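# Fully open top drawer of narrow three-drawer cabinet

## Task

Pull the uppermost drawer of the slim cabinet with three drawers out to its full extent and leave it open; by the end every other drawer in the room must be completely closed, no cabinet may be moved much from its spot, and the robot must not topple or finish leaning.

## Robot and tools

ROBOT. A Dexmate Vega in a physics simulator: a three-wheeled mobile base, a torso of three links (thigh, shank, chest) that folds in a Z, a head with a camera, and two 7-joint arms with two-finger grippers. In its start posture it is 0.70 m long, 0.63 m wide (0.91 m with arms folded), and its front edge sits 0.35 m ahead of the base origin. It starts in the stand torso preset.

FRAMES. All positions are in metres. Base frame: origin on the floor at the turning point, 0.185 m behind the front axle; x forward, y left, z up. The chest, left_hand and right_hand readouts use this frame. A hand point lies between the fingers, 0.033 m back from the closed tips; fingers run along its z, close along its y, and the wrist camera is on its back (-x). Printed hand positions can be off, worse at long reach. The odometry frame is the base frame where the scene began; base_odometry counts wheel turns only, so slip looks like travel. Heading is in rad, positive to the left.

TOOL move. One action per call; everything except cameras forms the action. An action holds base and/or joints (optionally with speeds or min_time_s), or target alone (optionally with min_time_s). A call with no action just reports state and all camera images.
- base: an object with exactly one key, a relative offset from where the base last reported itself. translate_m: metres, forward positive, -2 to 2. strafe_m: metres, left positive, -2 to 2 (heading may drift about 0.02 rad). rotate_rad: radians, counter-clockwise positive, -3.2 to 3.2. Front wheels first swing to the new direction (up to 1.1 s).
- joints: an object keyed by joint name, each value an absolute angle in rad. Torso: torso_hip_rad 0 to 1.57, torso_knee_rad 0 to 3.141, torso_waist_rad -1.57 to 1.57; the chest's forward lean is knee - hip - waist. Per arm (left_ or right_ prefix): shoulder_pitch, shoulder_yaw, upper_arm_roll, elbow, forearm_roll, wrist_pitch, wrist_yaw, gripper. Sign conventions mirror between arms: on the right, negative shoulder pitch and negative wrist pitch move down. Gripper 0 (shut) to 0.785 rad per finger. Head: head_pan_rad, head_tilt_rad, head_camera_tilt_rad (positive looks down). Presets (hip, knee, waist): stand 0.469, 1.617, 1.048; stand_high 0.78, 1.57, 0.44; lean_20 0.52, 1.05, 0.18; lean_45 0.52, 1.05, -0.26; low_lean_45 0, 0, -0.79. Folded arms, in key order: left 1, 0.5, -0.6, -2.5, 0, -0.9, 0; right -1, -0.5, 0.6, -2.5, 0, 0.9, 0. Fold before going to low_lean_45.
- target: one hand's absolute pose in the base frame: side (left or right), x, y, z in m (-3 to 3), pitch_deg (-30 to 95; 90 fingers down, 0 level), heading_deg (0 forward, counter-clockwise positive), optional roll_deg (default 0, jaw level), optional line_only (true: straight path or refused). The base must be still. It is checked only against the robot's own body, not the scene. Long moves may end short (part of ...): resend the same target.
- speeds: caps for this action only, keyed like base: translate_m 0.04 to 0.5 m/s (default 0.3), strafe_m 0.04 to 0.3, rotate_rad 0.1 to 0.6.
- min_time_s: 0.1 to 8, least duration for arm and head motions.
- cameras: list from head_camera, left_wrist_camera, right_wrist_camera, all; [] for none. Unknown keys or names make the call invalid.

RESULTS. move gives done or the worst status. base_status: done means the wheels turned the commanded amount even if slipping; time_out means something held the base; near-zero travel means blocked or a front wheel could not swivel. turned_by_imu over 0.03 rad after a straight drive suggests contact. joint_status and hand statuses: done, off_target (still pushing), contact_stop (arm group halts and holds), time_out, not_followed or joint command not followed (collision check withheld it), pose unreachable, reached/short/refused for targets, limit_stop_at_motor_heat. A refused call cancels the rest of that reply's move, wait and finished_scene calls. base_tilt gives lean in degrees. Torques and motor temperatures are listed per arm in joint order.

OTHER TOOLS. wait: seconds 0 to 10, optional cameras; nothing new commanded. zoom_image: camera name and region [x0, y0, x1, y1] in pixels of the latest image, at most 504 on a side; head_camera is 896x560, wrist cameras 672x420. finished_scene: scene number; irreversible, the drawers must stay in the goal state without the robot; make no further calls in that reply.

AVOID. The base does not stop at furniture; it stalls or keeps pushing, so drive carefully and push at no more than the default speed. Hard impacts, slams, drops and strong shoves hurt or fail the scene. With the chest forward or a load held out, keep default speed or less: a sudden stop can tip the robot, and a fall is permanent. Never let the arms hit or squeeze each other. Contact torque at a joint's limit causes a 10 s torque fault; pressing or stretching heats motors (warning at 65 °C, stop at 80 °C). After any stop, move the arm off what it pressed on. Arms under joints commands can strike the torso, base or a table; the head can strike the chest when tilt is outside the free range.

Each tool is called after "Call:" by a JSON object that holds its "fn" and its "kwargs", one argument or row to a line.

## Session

Call:
{"fn": "move", "kwargs": {
  "joints": {"head_camera_tilt_rad": 0.3},
  "cameras": ["head_camera"]
}}

Call:
{"fn": "move", "kwargs": {
  "joints": {"head_pan_rad": -1.9},
  "cameras": ["head_camera"]
}}

Call:
{"fn": "move", "kwargs": {
  "joints": {"head_pan_rad": 1.9},
  "cameras": ["head_camera"]
}}

Scene clock: 0.87 s.
Joint torques (N m): left_arm=[5.52 0.11 -1.47 -2.61 0.05 -1.53 -0.09] | right_arm=[-4.66 -0.49 -0.1 -2 0.09 2.81 0.07]
Motor temperatures (°C): left_arm=[31 31 31 26 40 35 41] | right_arm=[29 27 32 31 36 36 33]
move: done
base_odometry: x=+0.000 y=+0.000 heading=+0.000
turned_by_wheels: +0.000
turned_by_imu: +0.000
base_tilt: forward=+0.1 right=+0.7
base_status: not commanded
joint_positions: torso_hip_rad=+0.469 torso_knee_rad=+1.617 torso_waist_rad=+1.048 left_shoulder_pitch_rad=+2.199 left_shoulder_yaw_rad=+0.008 left_upper_arm_roll_rad=-0.009 left_elbow_rad=-1.083 left_forearm_roll_rad=+0.016 left_wrist_pitch_rad=-0.484 left_wrist_yaw_rad=+0.004 left_gripper_rad=+0.005 right_shoulder_pitch_rad=-2.208 right_shoulder_yaw_rad=+0.017 right_upper_arm_roll_rad=-0.013 right_elbow_rad=-1.119 right_forearm_roll_rad=-0.015 right_wrist_pitch_rad=+0.484 right_wrist_yaw_rad=-0.019 right_gripper_rad=+0.005 head_pan_rad=+0.000 head_tilt_rad=+0.000 head_camera_tilt_rad=+0.300
joint_status: all done
chest: x=-0.0111 y=+0.0000 z=+1.4155 quat_wxyz=(+0.999, +0.000, +0.050, +0.000) (m; base frame)
left_hand: x=+0.1637 y=+0.2372 z=+0.6154 quat_wxyz=(+0.407, +0.009, +0.913, +0.007) pitch_deg=+41.9 heading_deg=+0.4 roll_deg=+1.6 back=up (m; base frame)
right_hand: x=+0.1747 y=-0.2171 z=+0.6263 quat_wxyz=(+0.419, +0.002, +0.908, +0.001) pitch_deg=+40.4 heading_deg=+0.0 roll_deg=+0.2 back=up (m; base frame)
pictures: head_camera

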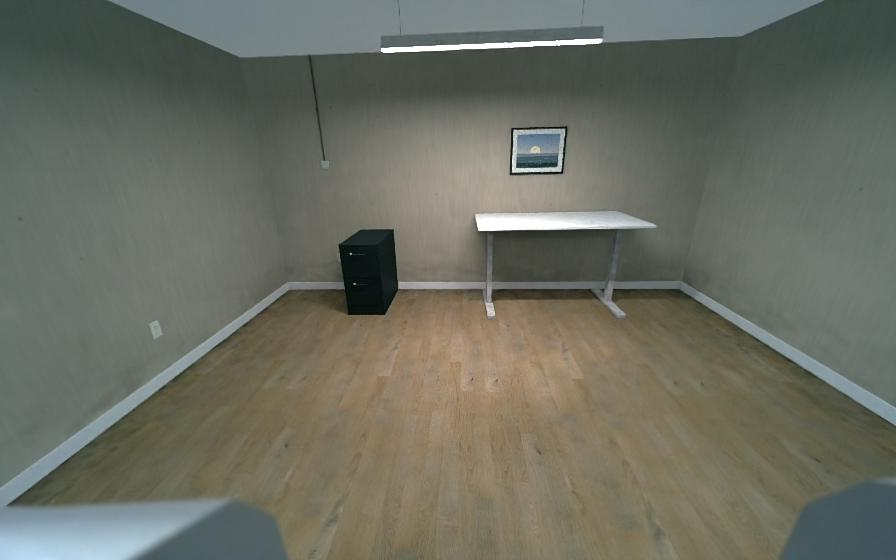

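Scene clock: 2.80 s.
Joint torques (N m): left_arm=[5.25 0.96 -1.2 -2.53 -0.01 -1.73 -0.1] | right_arm=[-5.36 -1.75 0.41 -2.82 -0.07 1.48 -0.28]
move: done
base_odometry: x=+0.000 y=+0.000 heading=+0.000
turned_by_wheels: +0.000
turned_by_imu: +0.000
base_tilt: forward=+0.0 right=+0.8
base_status: not commanded
joint_positions: torso_hip_rad=+0.469 torso_knee_rad=+1.617 torso_waist_rad=+1.048 left_shoulder_pitch_rad=+2.199 left_shoulder_yaw_rad=+0.008 left_upper_arm_roll_rad=-0.009 left_elbow_rad=-1.083 left_forearm_roll_rad=+0.016 left_wrist_pitch_rad=-0.484 left_wrist_yaw_rad=+0.004 left_gripper_rad=+0.005 right_shoulder_pitch_rad=-2.208 right_shoulder_yaw_rad=+0.017 right_upper_arm_roll_rad=-0.013 right_elbow_rad=-1.119 right_forearm_roll_rad=-0.015 right_wrist_pitch_rad=+0.484 right_wrist_yaw_rad=-0.019 right_gripper_rad=+0.005 head_pan_rad=-1.900 head_tilt_rad=+0.000 head_camera_tilt_rad=+0.300
joint_status: all done
chest: x=-0.0111 y=+0.0000 z=+1.4155 quat_wxyz=(+0.999, +0.000, +0.050, +0.000) (m; base frame)
left_hand: x=+0.1637 y=+0.2372 z=+0.6154 quat_wxyz=(+0.407, +0.009, +0.913, +0.007) pitch_deg=+41.9 heading_deg=+0.4 roll_deg=+1.6 back=up (m; base frame)
right_hand: x=+0.1747 y=-0.2171 z=+0.6263 quat_wxyz=(+0.419, +0.002, +0.908, +0.001) pitch_deg=+40.4 heading_deg=+0.0 roll_deg=+0.2 back=up (m; base frame)
pictures: head_camera

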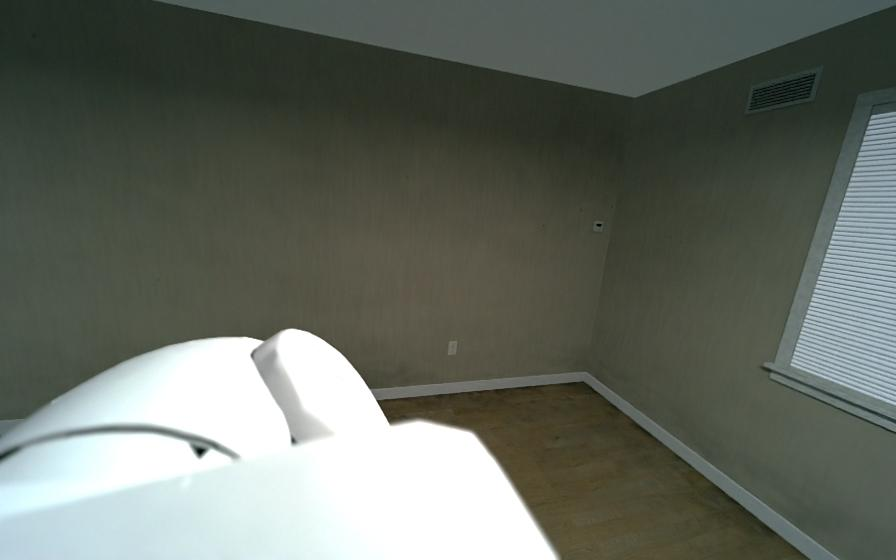

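Scene clock: 6.00 s.
Joint torques (N m): left_arm=[5.4 -0.16 -1.63 -1.08 0.15 -1.92 -0.26] | right_arm=[-5.88 -2.18 0.17 -2.08 0.15 2.05 -0.09]
move: done
base_odometry: x=+0.000 y=+0.000 heading=+0.000
turned_by_wheels: +0.000
turned_by_imu: +0.000
base_tilt: forward=+0.1 right=+0.8
base_status: not commanded
joint_positions: torso_hip_rad=+0.469 torso_knee_rad=+1.617 torso_waist_rad=+1.048 left_shoulder_pitch_rad=+2.199 left_shoulder_yaw_rad=+0.008 left_upper_arm_roll_rad=-0.009 left_elbow_rad=-1.083 left_forearm_roll_rad=+0.016 left_wrist_pitch_rad=-0.484 left_wrist_yaw_rad=+0.004 left_gripper_rad=+0.005 right_shoulder_pitch_rad=-2.208 right_shoulder_yaw_rad=+0.017 right_upper_arm_roll_rad=-0.013 right_elbow_rad=-1.119 right_forearm_roll_rad=-0.015 right_wrist_pitch_rad=+0.484 right_wrist_yaw_rad=-0.019 right_gripper_rad=+0.005 head_pan_rad=+1.900 head_tilt_rad=+0.000 head_camera_tilt_rad=+0.300
joint_status: all done
chest: x=-0.0111 y=+0.0000 z=+1.4155 quat_wxyz=(+0.999, +0.000, +0.050, +0.000) (m; base frame)
left_hand: x=+0.1637 y=+0.2372 z=+0.6154 quat_wxyz=(+0.407, +0.009, +0.913, +0.007) pitch_deg=+41.9 heading_deg=+0.4 roll_deg=+1.6 back=up (m; base frame)
right_hand: x=+0.1747 y=-0.2171 z=+0.6263 quat_wxyz=(+0.419, +0.002, +0.908, +0.001) pitch_deg=+40.4 heading_deg=+0.0 roll_deg=+0.2 back=up (m; base frame)
pictures: head_camera

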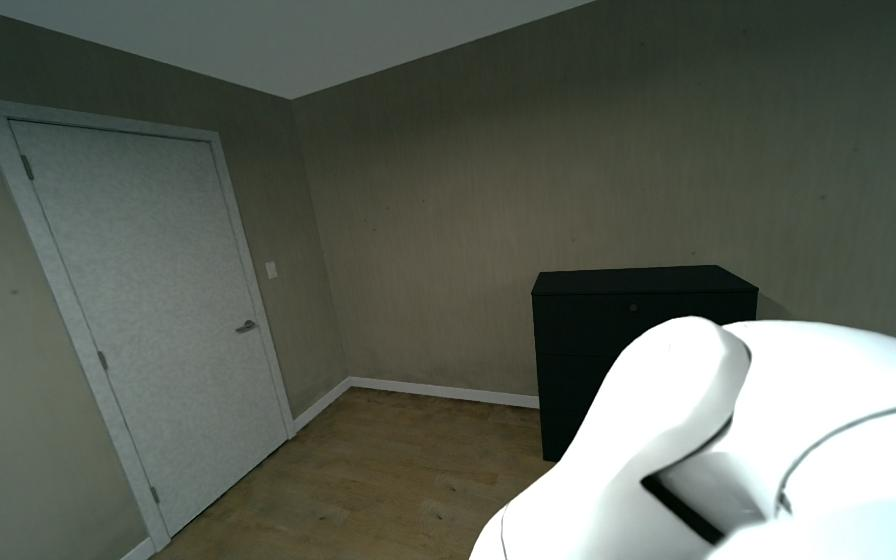

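Call:
{"fn": "move", "kwargs": {
  "base": {"rotate_rad": -1.575},
  "joints": {"torso_hip_rad": 0.0, "torso_knee_rad": 0.3, "torso_waist_rad": -0.5, "left_shoulder_pitch_rad": 1.2, "left_shoulder_yaw_rad": 0, "left_upper_arm_roll_rad": 0, "left_elbow_rad": -1.6, "left_forearm_roll_rad": 0, "left_wrist_pitch_rad": 0.0, "left_wrist_yaw_rad": 0, "right_shoulder_pitch_rad": -1.2, "right_elbow_rad": -1.6, "right_wrist_pitch_rad": 0.0, "left_gripper_rad": 0.4, "head_pan_rad": 0, "head_camera_tilt_rad": 0.0},
  "cameras": ["head_camera"]
}}

Scene clock: 14.10 s.
Joint torques (N m): left_arm=[-10.92 -2.59 1.96 -6.33 -0.18 -2.31 -0.32] | right_arm=[17.66 -0.4 0.09 -7.01 0.07 1.85 -0.03]
move: done
base_odometry: x=+0.002 y=+0.001 heading=-1.580
turned_by_wheels: -1.579
turned_by_imu: -1.571
base_tilt: forward=+0.1 right=+0.7
base_status: done
joint_positions: torso_hip_rad=+0.001 torso_knee_rad=+0.300 torso_waist_rad=-0.500 left_shoulder_pitch_rad=+1.200 left_shoulder_yaw_rad=+0.000 left_upper_arm_roll_rad=+0.000 left_elbow_rad=-1.600 left_forearm_roll_rad=+0.000 left_wrist_pitch_rad=+0.000 left_wrist_yaw_rad=+0.000 left_gripper_rad=+0.400 right_shoulder_pitch_rad=-1.200 right_shoulder_yaw_rad=+0.017 right_upper_arm_roll_rad=-0.013 right_elbow_rad=-1.600 right_forearm_roll_rad=-0.015 right_wrist_pitch_rad=+0.000 right_wrist_yaw_rad=-0.019 right_gripper_rad=+0.005 head_pan_rad=+0.000 head_tilt_rad=+0.000 head_camera_tilt_rad=+0.000
joint_status: all done
chest: x=+0.0788 y=+0.0000 z=+0.9514 quat_wxyz=(+0.921, +0.000, +0.389, +0.000) (m; base frame)
left_hand: x=+0.5873 y=+0.2295 z=+0.3464 quat_wxyz=(+0.552, +0.000, +0.834, +0.000) pitch_deg=+22.9 heading_deg=+0.0 roll_deg=+0.0 back=up (m; base frame)
right_hand: x=+0.5872 y=-0.2213 z=+0.3465 quat_wxyz=(+0.552, +0.003, +0.834, -0.002) pitch_deg=+22.9 heading_deg=-0.4 roll_deg=+0.0 back=up (m; base frame)
pictures: head_camera

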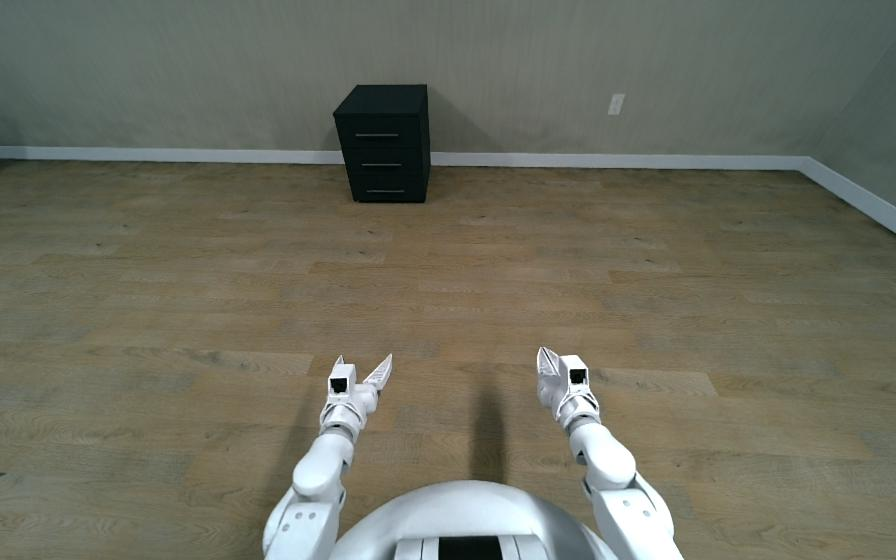

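Call:
{"fn": "move", "kwargs": {
  "base": {"rotate_rad": 0.222}
}}

Call:
{"fn": "move", "kwargs": {
  "base": {"translate_m": 1.0},
  "speeds": {"translate_m": 0.4},
  "joints": {"left_shoulder_pitch_rad": 0.946, "left_shoulder_yaw_rad": 0.605, "left_upper_arm_roll_rad": 0.823, "left_elbow_rad": -1.83, "left_forearm_roll_rad": 0.956, "left_wrist_pitch_rad": 0.817, "left_wrist_yaw_rad": 0.197, "head_camera_tilt_rad": 0.2}
}}

Call:
{"fn": "move", "kwargs": {
  "base": {"rotate_rad": -0.247},
  "cameras": ["head_camera", "left_wrist_camera"]
}}

Scene clock: 16.50 s.
Joint torques (N m): left_arm=[-10.54 -2.02 1.28 -6.54 -0.17 -0.77 -0.2] | right_arm=[15.74 -1.51 0.41 -7.45 0.1 2.81 -0.09]
move: done
base_odometry: x=+0.002 y=+0.001 heading=-1.357
turned_by_wheels: +0.222
turned_by_imu: +0.221
base_tilt: forward=+0.1 right=+0.7
base_status: done
joint_positions: torso_hip_rad=+0.001 torso_knee_rad=+0.300 torso_waist_rad=-0.500 left_shoulder_pitch_rad=+1.200 left_shoulder_yaw_rad=+0.000 left_upper_arm_roll_rad=+0.000 left_elbow_rad=-1.600 left_forearm_roll_rad=+0.000 left_wrist_pitch_rad=+0.000 left_wrist_yaw_rad=+0.000 left_gripper_rad=+0.400 right_shoulder_pitch_rad=-1.200 right_shoulder_yaw_rad=+0.017 right_upper_arm_roll_rad=-0.013 right_elbow_rad=-1.600 right_forearm_roll_rad=-0.015 right_wrist_pitch_rad=+0.000 right_wrist_yaw_rad=-0.019 right_gripper_rad=+0.005 head_pan_rad=+0.000 head_tilt_rad=+0.000 head_camera_tilt_rad=+0.000
joint_status: not commanded
chest: x=+0.0788 y=+0.0000 z=+0.9514 quat_wxyz=(+0.921, +0.000, +0.389, +0.000) (m; base frame)
left_hand: x=+0.5873 y=+0.2295 z=+0.3465 quat_wxyz=(+0.553, +0.000, +0.834, +0.000) pitch_deg=+22.9 heading_deg=+0.0 roll_deg=+0.0 back=up (m; base frame)
right_hand: x=+0.5872 y=-0.2213 z=+0.3465 quat_wxyz=(+0.552, +0.003, +0.834, -0.002) pitch_deg=+22.9 heading_deg=-0.4 roll_deg=+0.0 back=up (m; base frame)
pictures: none

Scene clock: 21.07 s.
Joint torques (N m): left_arm=[-12.6 3.27 -2.29 -7.03 2.01 0.65 1.15] | right_arm=[15.51 -0.72 -0.15 -7.47 0 1.67 -0.11]
move: done
base_odometry: x=+0.214 y=-0.977 heading=-1.358
turned_by_wheels: -0.001
turned_by_imu: -0.003
base_tilt: forward=+0.0 right=+0.8
base_status: done
joint_positions: torso_hip_rad=+0.001 torso_knee_rad=+0.300 torso_waist_rad=-0.500 left_shoulder_pitch_rad=+0.947 left_shoulder_yaw_rad=+0.602 left_upper_arm_roll_rad=+0.819 left_elbow_rad=-1.829 left_forearm_roll_rad=+0.952 left_wrist_pitch_rad=+0.814 left_wrist_yaw_rad=+0.196 left_gripper_rad=+0.400 right_shoulder_pitch_rad=-1.200 right_shoulder_yaw_rad=+0.017 right_upper_arm_roll_rad=-0.013 right_elbow_rad=-1.600 right_forearm_roll_rad=-0.015 right_wrist_pitch_rad=+0.000 right_wrist_yaw_rad=-0.019 right_gripper_rad=+0.005 head_pan_rad=+0.000 head_tilt_rad=+0.000 head_camera_tilt_rad=+0.200
joint_status: all done
chest: x=+0.0788 y=+0.0000 z=+0.9514 quat_wxyz=(+0.921, +0.000, +0.389, +0.000) (m; base frame)
left_hand: x=+0.5997 y=+0.1704 z=+0.4242 quat_wxyz=(+0.430, +0.560, +0.564, +0.428) pitch_deg=+15.3 heading_deg=+0.1 roll_deg=+89.7 (m; base frame)
right_hand: x=+0.5872 y=-0.2213 z=+0.3465 quat_wxyz=(+0.552, +0.003, +0.834, -0.002) pitch_deg=+22.9 heading_deg=-0.4 roll_deg=+0.0 back=up (m; base frame)
pictures: none

Scene clock: 22.90 s.
Joint torques (N m): left_arm=[-13.06 4.06 -2.34 -5.65 2.26 -0.24 1.2] | right_arm=[15.05 -0.92 -0.06 -7.43 0.05 2.26 0.08]
move: done
base_odometry: x=+0.214 y=-0.977 heading=-1.605
turned_by_wheels: -0.248
turned_by_imu: -0.247
base_tilt: forward=+0.1 right=+0.8
base_status: done
joint_positions: torso_hip_rad=+0.001 torso_knee_rad=+0.300 torso_waist_rad=-0.500 left_shoulder_pitch_rad=+0.946 left_shoulder_yaw_rad=+0.605 left_upper_arm_roll_rad=+0.823 left_elbow_rad=-1.830 left_forearm_roll_rad=+0.956 left_wrist_pitch_rad=+0.817 left_wrist_yaw_rad=+0.197 left_gripper_rad=+0.400 right_shoulder_pitch_rad=-1.200 right_shoulder_yaw_rad=+0.017 right_upper_arm_roll_rad=-0.013 right_elbow_rad=-1.600 right_forearm_roll_rad=-0.015 right_wrist_pitch_rad=+0.000 right_wrist_yaw_rad=-0.019 right_gripper_rad=+0.005 head_pan_rad=+0.000 head_tilt_rad=+0.000 head_camera_tilt_rad=+0.200
joint_status: not commanded
chest: x=+0.0788 y=+0.0000 z=+0.9514 quat_wxyz=(+0.921, +0.000, +0.389, +0.000) (m; base frame)
left_hand: x=+0.5997 y=+0.1705 z=+0.4255 quat_wxyz=(+0.430, +0.561, +0.561, +0.430) pitch_deg=+15.1 heading_deg=+0.0 roll_deg=-90.0 (m; base frame)
right_hand: x=+0.5873 y=-0.2213 z=+0.3465 quat_wxyz=(+0.552, +0.003, +0.834, -0.002) pitch_deg=+22.9 heading_deg=-0.4 roll_deg=+0.0 back=up (m; base frame)
pictures: head_camera, left_wrist_camera

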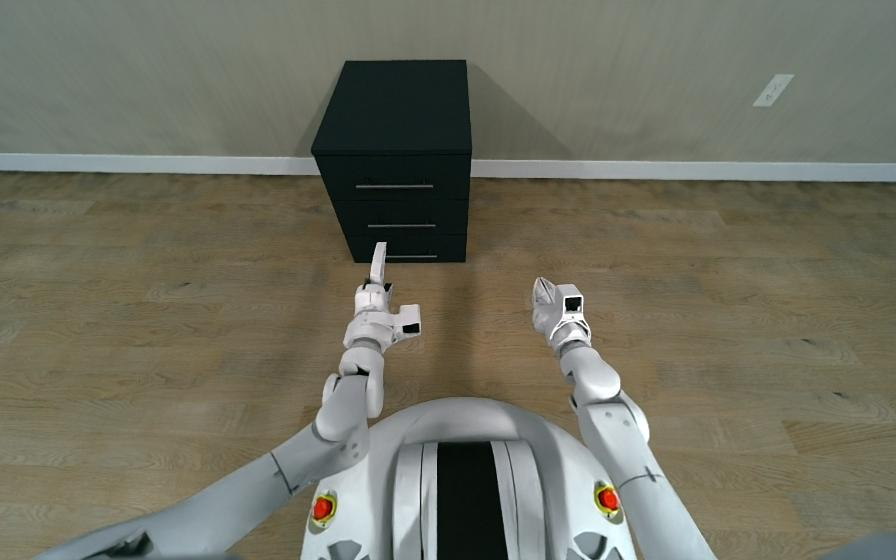

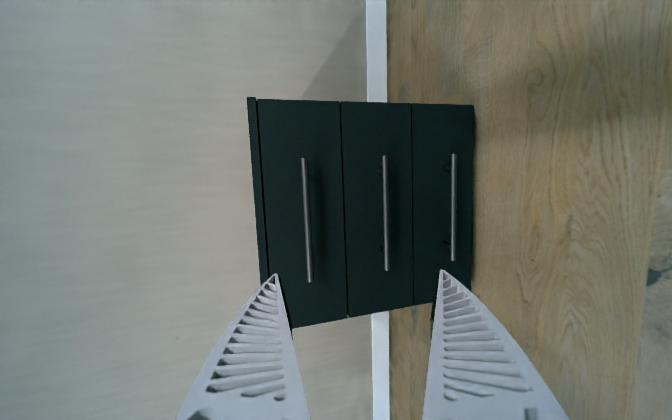

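Call:
{"fn": "move", "kwargs": {
  "base": {"translate_m": 0.25},
  "speeds": {"translate_m": 0.2},
  "cameras": ["head_camera", "left_wrist_camera"]
}}

Scene clock: 25.87 s.
Joint torques (N m): left_arm=[-12.83 3.9 -2.64 -6.71 2.18 -0.34 1.27] | right_arm=[15.44 -1.14 0.14 -7 0.05 2.86 -0.01]
move: done
base_odometry: x=+0.206 y=-1.227 heading=-1.606
turned_by_wheels: -0.001
turned_by_imu: -0.001
base_tilt: forward=+0.1 right=+0.8
base_status: done
joint_positions: torso_hip_rad=+0.001 torso_knee_rad=+0.300 torso_waist_rad=-0.500 left_shoulder_pitch_rad=+0.946 left_shoulder_yaw_rad=+0.605 left_upper_arm_roll_rad=+0.823 left_elbow_rad=-1.830 left_forearm_roll_rad=+0.956 left_wrist_pitch_rad=+0.817 left_wrist_yaw_rad=+0.197 left_gripper_rad=+0.400 right_shoulder_pitch_rad=-1.200 right_shoulder_yaw_rad=+0.017 right_upper_arm_roll_rad=-0.013 right_elbow_rad=-1.600 right_forearm_roll_rad=-0.015 right_wrist_pitch_rad=+0.000 right_wrist_yaw_rad=-0.019 right_gripper_rad=+0.005 head_pan_rad=+0.000 head_tilt_rad=+0.000 head_camera_tilt_rad=+0.200
joint_status: not commanded
chest: x=+0.0788 y=+0.0000 z=+0.9514 quat_wxyz=(+0.921, +0.000, +0.389, +0.000) (m; base frame)
left_hand: x=+0.5998 y=+0.1704 z=+0.4255 quat_wxyz=(+0.430, +0.561, +0.561, +0.430) pitch_deg=+15.0 heading_deg=+0.0 roll_deg=-90.0 (m; base frame)
right_hand: x=+0.5873 y=-0.2213 z=+0.3465 quat_wxyz=(+0.552, +0.003, +0.834, -0.002) pitch_deg=+22.9 heading_deg=-0.4 roll_deg=+0.0 back=up (m; base frame)
pictures: head_camera, left_wrist_camera

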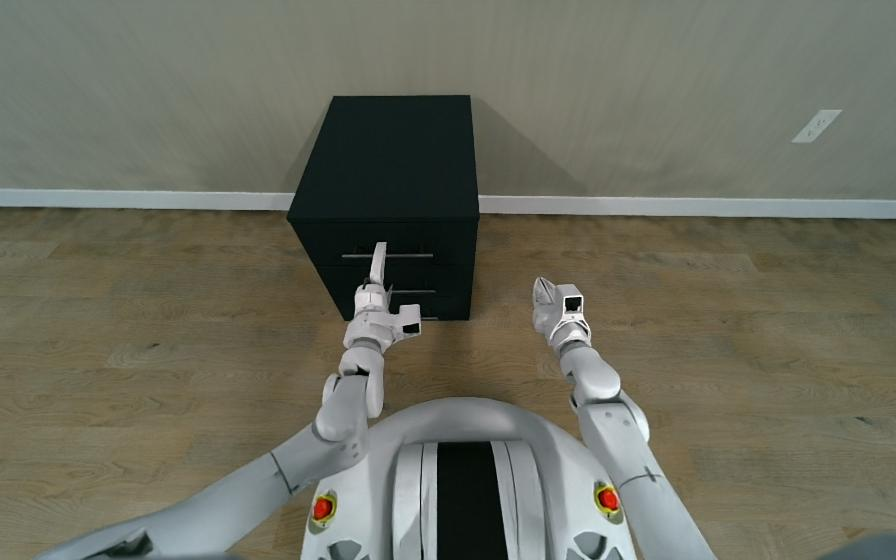

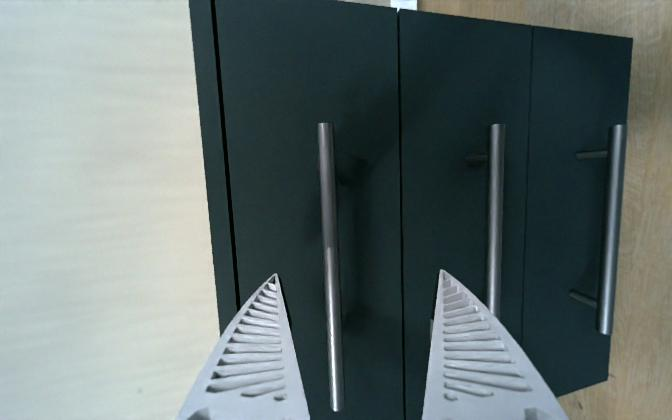

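Call:
{"fn": "move", "kwargs": {
  "base": {"translate_m": 0.027},
  "speeds": {"translate_m": 0.06}
}}

Call:
{"fn": "move", "kwargs": {
  "joints": {"left_gripper_rad": 0.0},
  "cameras": ["left_wrist_camera"]
}}

Call:
{"fn": "move", "kwargs": {
  "base": {"translate_m": -0.32},
  "speeds": {"translate_m": 0.15},
  "cameras": ["head_camera"]
}}

Call:
{"fn": "move", "kwargs": {
  "base": {"translate_m": -0.1},
  "speeds": {"translate_m": 0.06},
  "cameras": ["head_camera", "left_wrist_camera"]
}}

Scene clock: 27.23 s.
Joint torques (N m): left_arm=[-11.71 4.79 -2.5 -7.17 2.3 0.4 1.12] | right_arm=[15.65 -1.96 0.25 -7.54 0 2.32 -0.16]
move: done
base_odometry: x=+0.205 y=-1.254 heading=-1.607
turned_by_wheels: -0.001
turned_by_imu: -0.001
base_tilt: forward=+0.1 right=+0.8
base_status: done
joint_positions: torso_hip_rad=+0.001 torso_knee_rad=+0.300 torso_waist_rad=-0.500 left_shoulder_pitch_rad=+0.946 left_shoulder_yaw_rad=+0.605 left_upper_arm_roll_rad=+0.823 left_elbow_rad=-1.830 left_forearm_roll_rad=+0.956 left_wrist_pitch_rad=+0.817 left_wrist_yaw_rad=+0.197 left_gripper_rad=+0.400 right_shoulder_pitch_rad=-1.200 right_shoulder_yaw_rad=+0.017 right_upper_arm_roll_rad=-0.013 right_elbow_rad=-1.600 right_forearm_roll_rad=-0.015 right_wrist_pitch_rad=+0.000 right_wrist_yaw_rad=-0.019 right_gripper_rad=+0.005 head_pan_rad=+0.000 head_tilt_rad=+0.000 head_camera_tilt_rad=+0.200
joint_status: not commanded
chest: x=+0.0788 y=+0.0000 z=+0.9514 quat_wxyz=(+0.921, +0.000, +0.389, +0.000) (m; base frame)
left_hand: x=+0.5998 y=+0.1704 z=+0.4255 quat_wxyz=(+0.430, +0.561, +0.561, +0.430) pitch_deg=+15.0 heading_deg=+0.0 roll_deg=-90.0 (m; base frame)
right_hand: x=+0.5873 y=-0.2213 z=+0.3465 quat_wxyz=(+0.552, +0.003, +0.834, -0.002) pitch_deg=+22.9 heading_deg=-0.4 roll_deg=+0.0 back=up (m; base frame)
pictures: none

Scene clock: 28.20 s.
Joint torques (N m): left_arm=[0.06 4.32 -1.82 -0.43 -3.49 0.25 -3.08] | right_arm=[15.93 -0.18 -0.12 -7.05 0.01 2.48 -0.03]
move: done
base_odometry: x=+0.205 y=-1.254 heading=-1.607
turned_by_wheels: +0.000
turned_by_imu: +0.000
base_tilt: forward=+0.0 right=+0.7
base_status: not commanded
joint_positions: torso_hip_rad=+0.001 torso_knee_rad=+0.300 torso_waist_rad=-0.500 left_shoulder_pitch_rad=+0.946 left_shoulder_yaw_rad=+0.605 left_upper_arm_roll_rad=+0.823 left_elbow_rad=-1.830 left_forearm_roll_rad=+0.957 left_wrist_pitch_rad=+0.817 left_wrist_yaw_rad=+0.198 left_gripper_rad=+0.000 right_shoulder_pitch_rad=-1.200 right_shoulder_yaw_rad=+0.017 right_upper_arm_roll_rad=-0.013 right_elbow_rad=-1.600 right_forearm_roll_rad=-0.015 right_wrist_pitch_rad=+0.000 right_wrist_yaw_rad=-0.019 right_gripper_rad=+0.005 head_pan_rad=+0.000 head_tilt_rad=+0.000 head_camera_tilt_rad=+0.200
joint_status: all done
chest: x=+0.0786 y=+0.0000 z=+0.9515 quat_wxyz=(+0.921, +0.000, +0.389, +0.000) (m; base frame)
left_hand: x=+0.6003 y=+0.1703 z=+0.4271 quat_wxyz=(+0.431, +0.560, +0.560, +0.431) pitch_deg=+14.8 heading_deg=+0.0 roll_deg=-90.0 (m; base frame)
right_hand: x=+0.5873 y=-0.2213 z=+0.3467 quat_wxyz=(+0.553, +0.003, +0.833, -0.002) pitch_deg=+22.9 heading_deg=-0.4 roll_deg=+0.0 back=up (m; base frame)
pictures: left_wrist_camera

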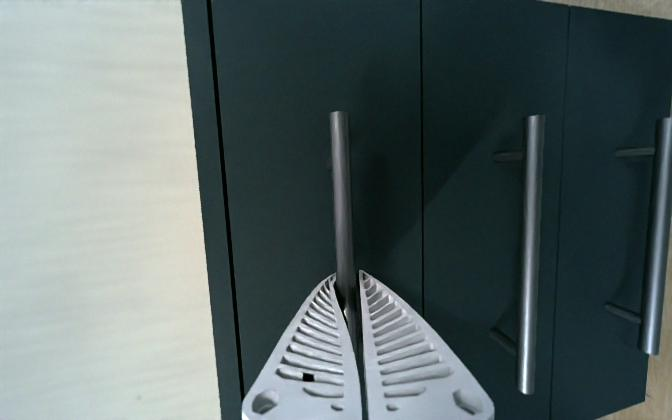

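Scene clock: 31.40 s.
Joint torques (N m): left_arm=[3.7 1.4 1.58 -0.56 -3.38 -1.53 -2.83] | right_arm=[15.95 -1.1 0.35 -7.61 0.07 2.16 -0.03]
move: done
base_odometry: x=+0.217 y=-0.934 heading=-1.608
turned_by_wheels: -0.001
turned_by_imu: +0.000
base_tilt: forward=+0.0 right=+0.7
base_status: done
joint_positions: torso_hip_rad=+0.001 torso_knee_rad=+0.300 torso_waist_rad=-0.500 left_shoulder_pitch_rad=+0.946 left_shoulder_yaw_rad=+0.605 left_upper_arm_roll_rad=+0.823 left_elbow_rad=-1.830 left_forearm_roll_rad=+0.957 left_wrist_pitch_rad=+0.817 left_wrist_yaw_rad=+0.198 left_gripper_rad=+0.000 right_shoulder_pitch_rad=-1.200 right_shoulder_yaw_rad=+0.017 right_upper_arm_roll_rad=-0.013 right_elbow_rad=-1.600 right_forearm_roll_rad=-0.015 right_wrist_pitch_rad=+0.000 right_wrist_yaw_rad=-0.019 right_gripper_rad=+0.005 head_pan_rad=+0.000 head_tilt_rad=+0.000 head_camera_tilt_rad=+0.200
joint_status: not commanded
chest: x=+0.0786 y=+0.0000 z=+0.9515 quat_wxyz=(+0.921, +0.000, +0.389, +0.000) (m; base frame)
left_hand: x=+0.6005 y=+0.1706 z=+0.4273 quat_wxyz=(+0.431, +0.560, +0.560, +0.432) pitch_deg=+14.8 heading_deg=+0.1 roll_deg=-89.9 (m; base frame)
right_hand: x=+0.5873 y=-0.2213 z=+0.3468 quat_wxyz=(+0.553, +0.003, +0.833, -0.002) pitch_deg=+22.9 heading_deg=-0.4 roll_deg=+0.0 back=up (m; base frame)
pictures: head_camera

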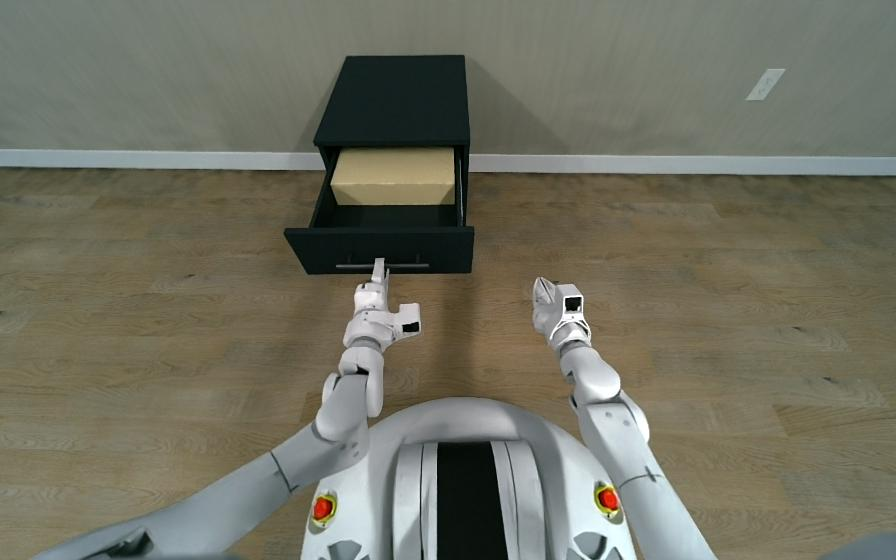

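Scene clock: 33.77 s.
Joint torques (N m): left_arm=[-4.86 2.35 -2.6 -5.16 1.69 -1.06 0.74] | right_arm=[15.04 -1.04 0.15 -6.65 0.04 2.36 -0.09]
move: done
base_odometry: x=+0.221 y=-0.834 heading=-1.609
turned_by_wheels: -0.001
turned_by_imu: -0.001
base_tilt: forward=+0.1 right=+0.8
base_status: done
joint_positions: torso_hip_rad=+0.001 torso_knee_rad=+0.300 torso_waist_rad=-0.500 left_shoulder_pitch_rad=+0.946 left_shoulder_yaw_rad=+0.605 left_upper_arm_roll_rad=+0.823 left_elbow_rad=-1.830 left_forearm_roll_rad=+0.956 left_wrist_pitch_rad=+0.817 left_wrist_yaw_rad=+0.197 left_gripper_rad=+0.000 right_shoulder_pitch_rad=-1.200 right_shoulder_yaw_rad=+0.017 right_upper_arm_roll_rad=-0.013 right_elbow_rad=-1.600 right_forearm_roll_rad=-0.015 right_wrist_pitch_rad=+0.000 right_wrist_yaw_rad=-0.019 right_gripper_rad=+0.005 head_pan_rad=+0.000 head_tilt_rad=+0.000 head_camera_tilt_rad=+0.200
joint_status: not commanded
chest: x=+0.0787 y=+0.0000 z=+0.9514 quat_wxyz=(+0.921, +0.000, +0.389, +0.000) (m; base frame)
left_hand: x=+0.5999 y=+0.1705 z=+0.4258 quat_wxyz=(+0.430, +0.561, +0.561, +0.431) pitch_deg=+15.0 heading_deg=+0.0 roll_deg=-90.0 (m; base frame)
right_hand: x=+0.5873 y=-0.2213 z=+0.3466 quat_wxyz=(+0.553, +0.003, +0.833, -0.002) pitch_deg=+22.9 heading_deg=-0.4 roll_deg=+0.0 back=up (m; base frame)
pictures: head_camera, left_wrist_camera

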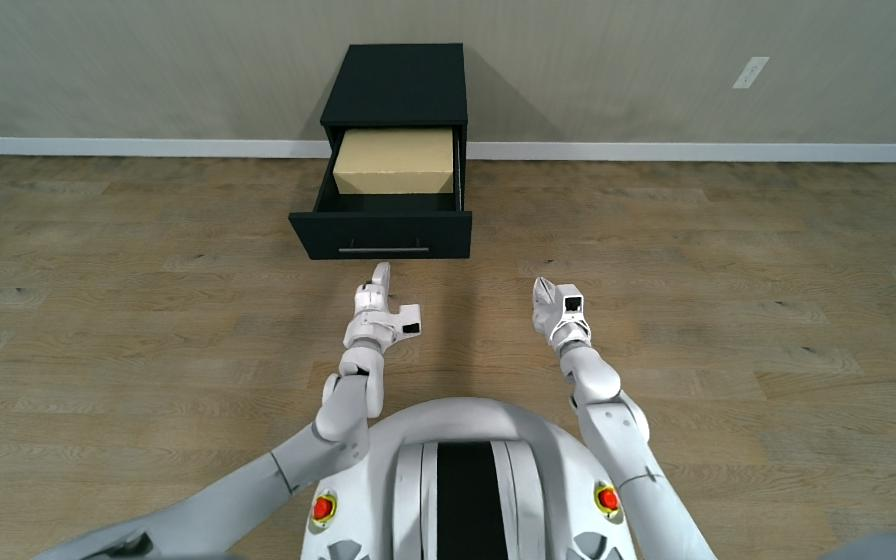

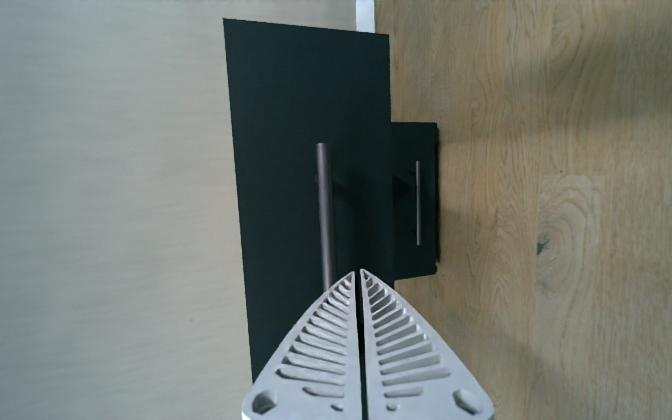

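Call:
{"fn": "finished_scene", "kwargs": {
  "scene": 3
}}

The scene is finished: the task was done.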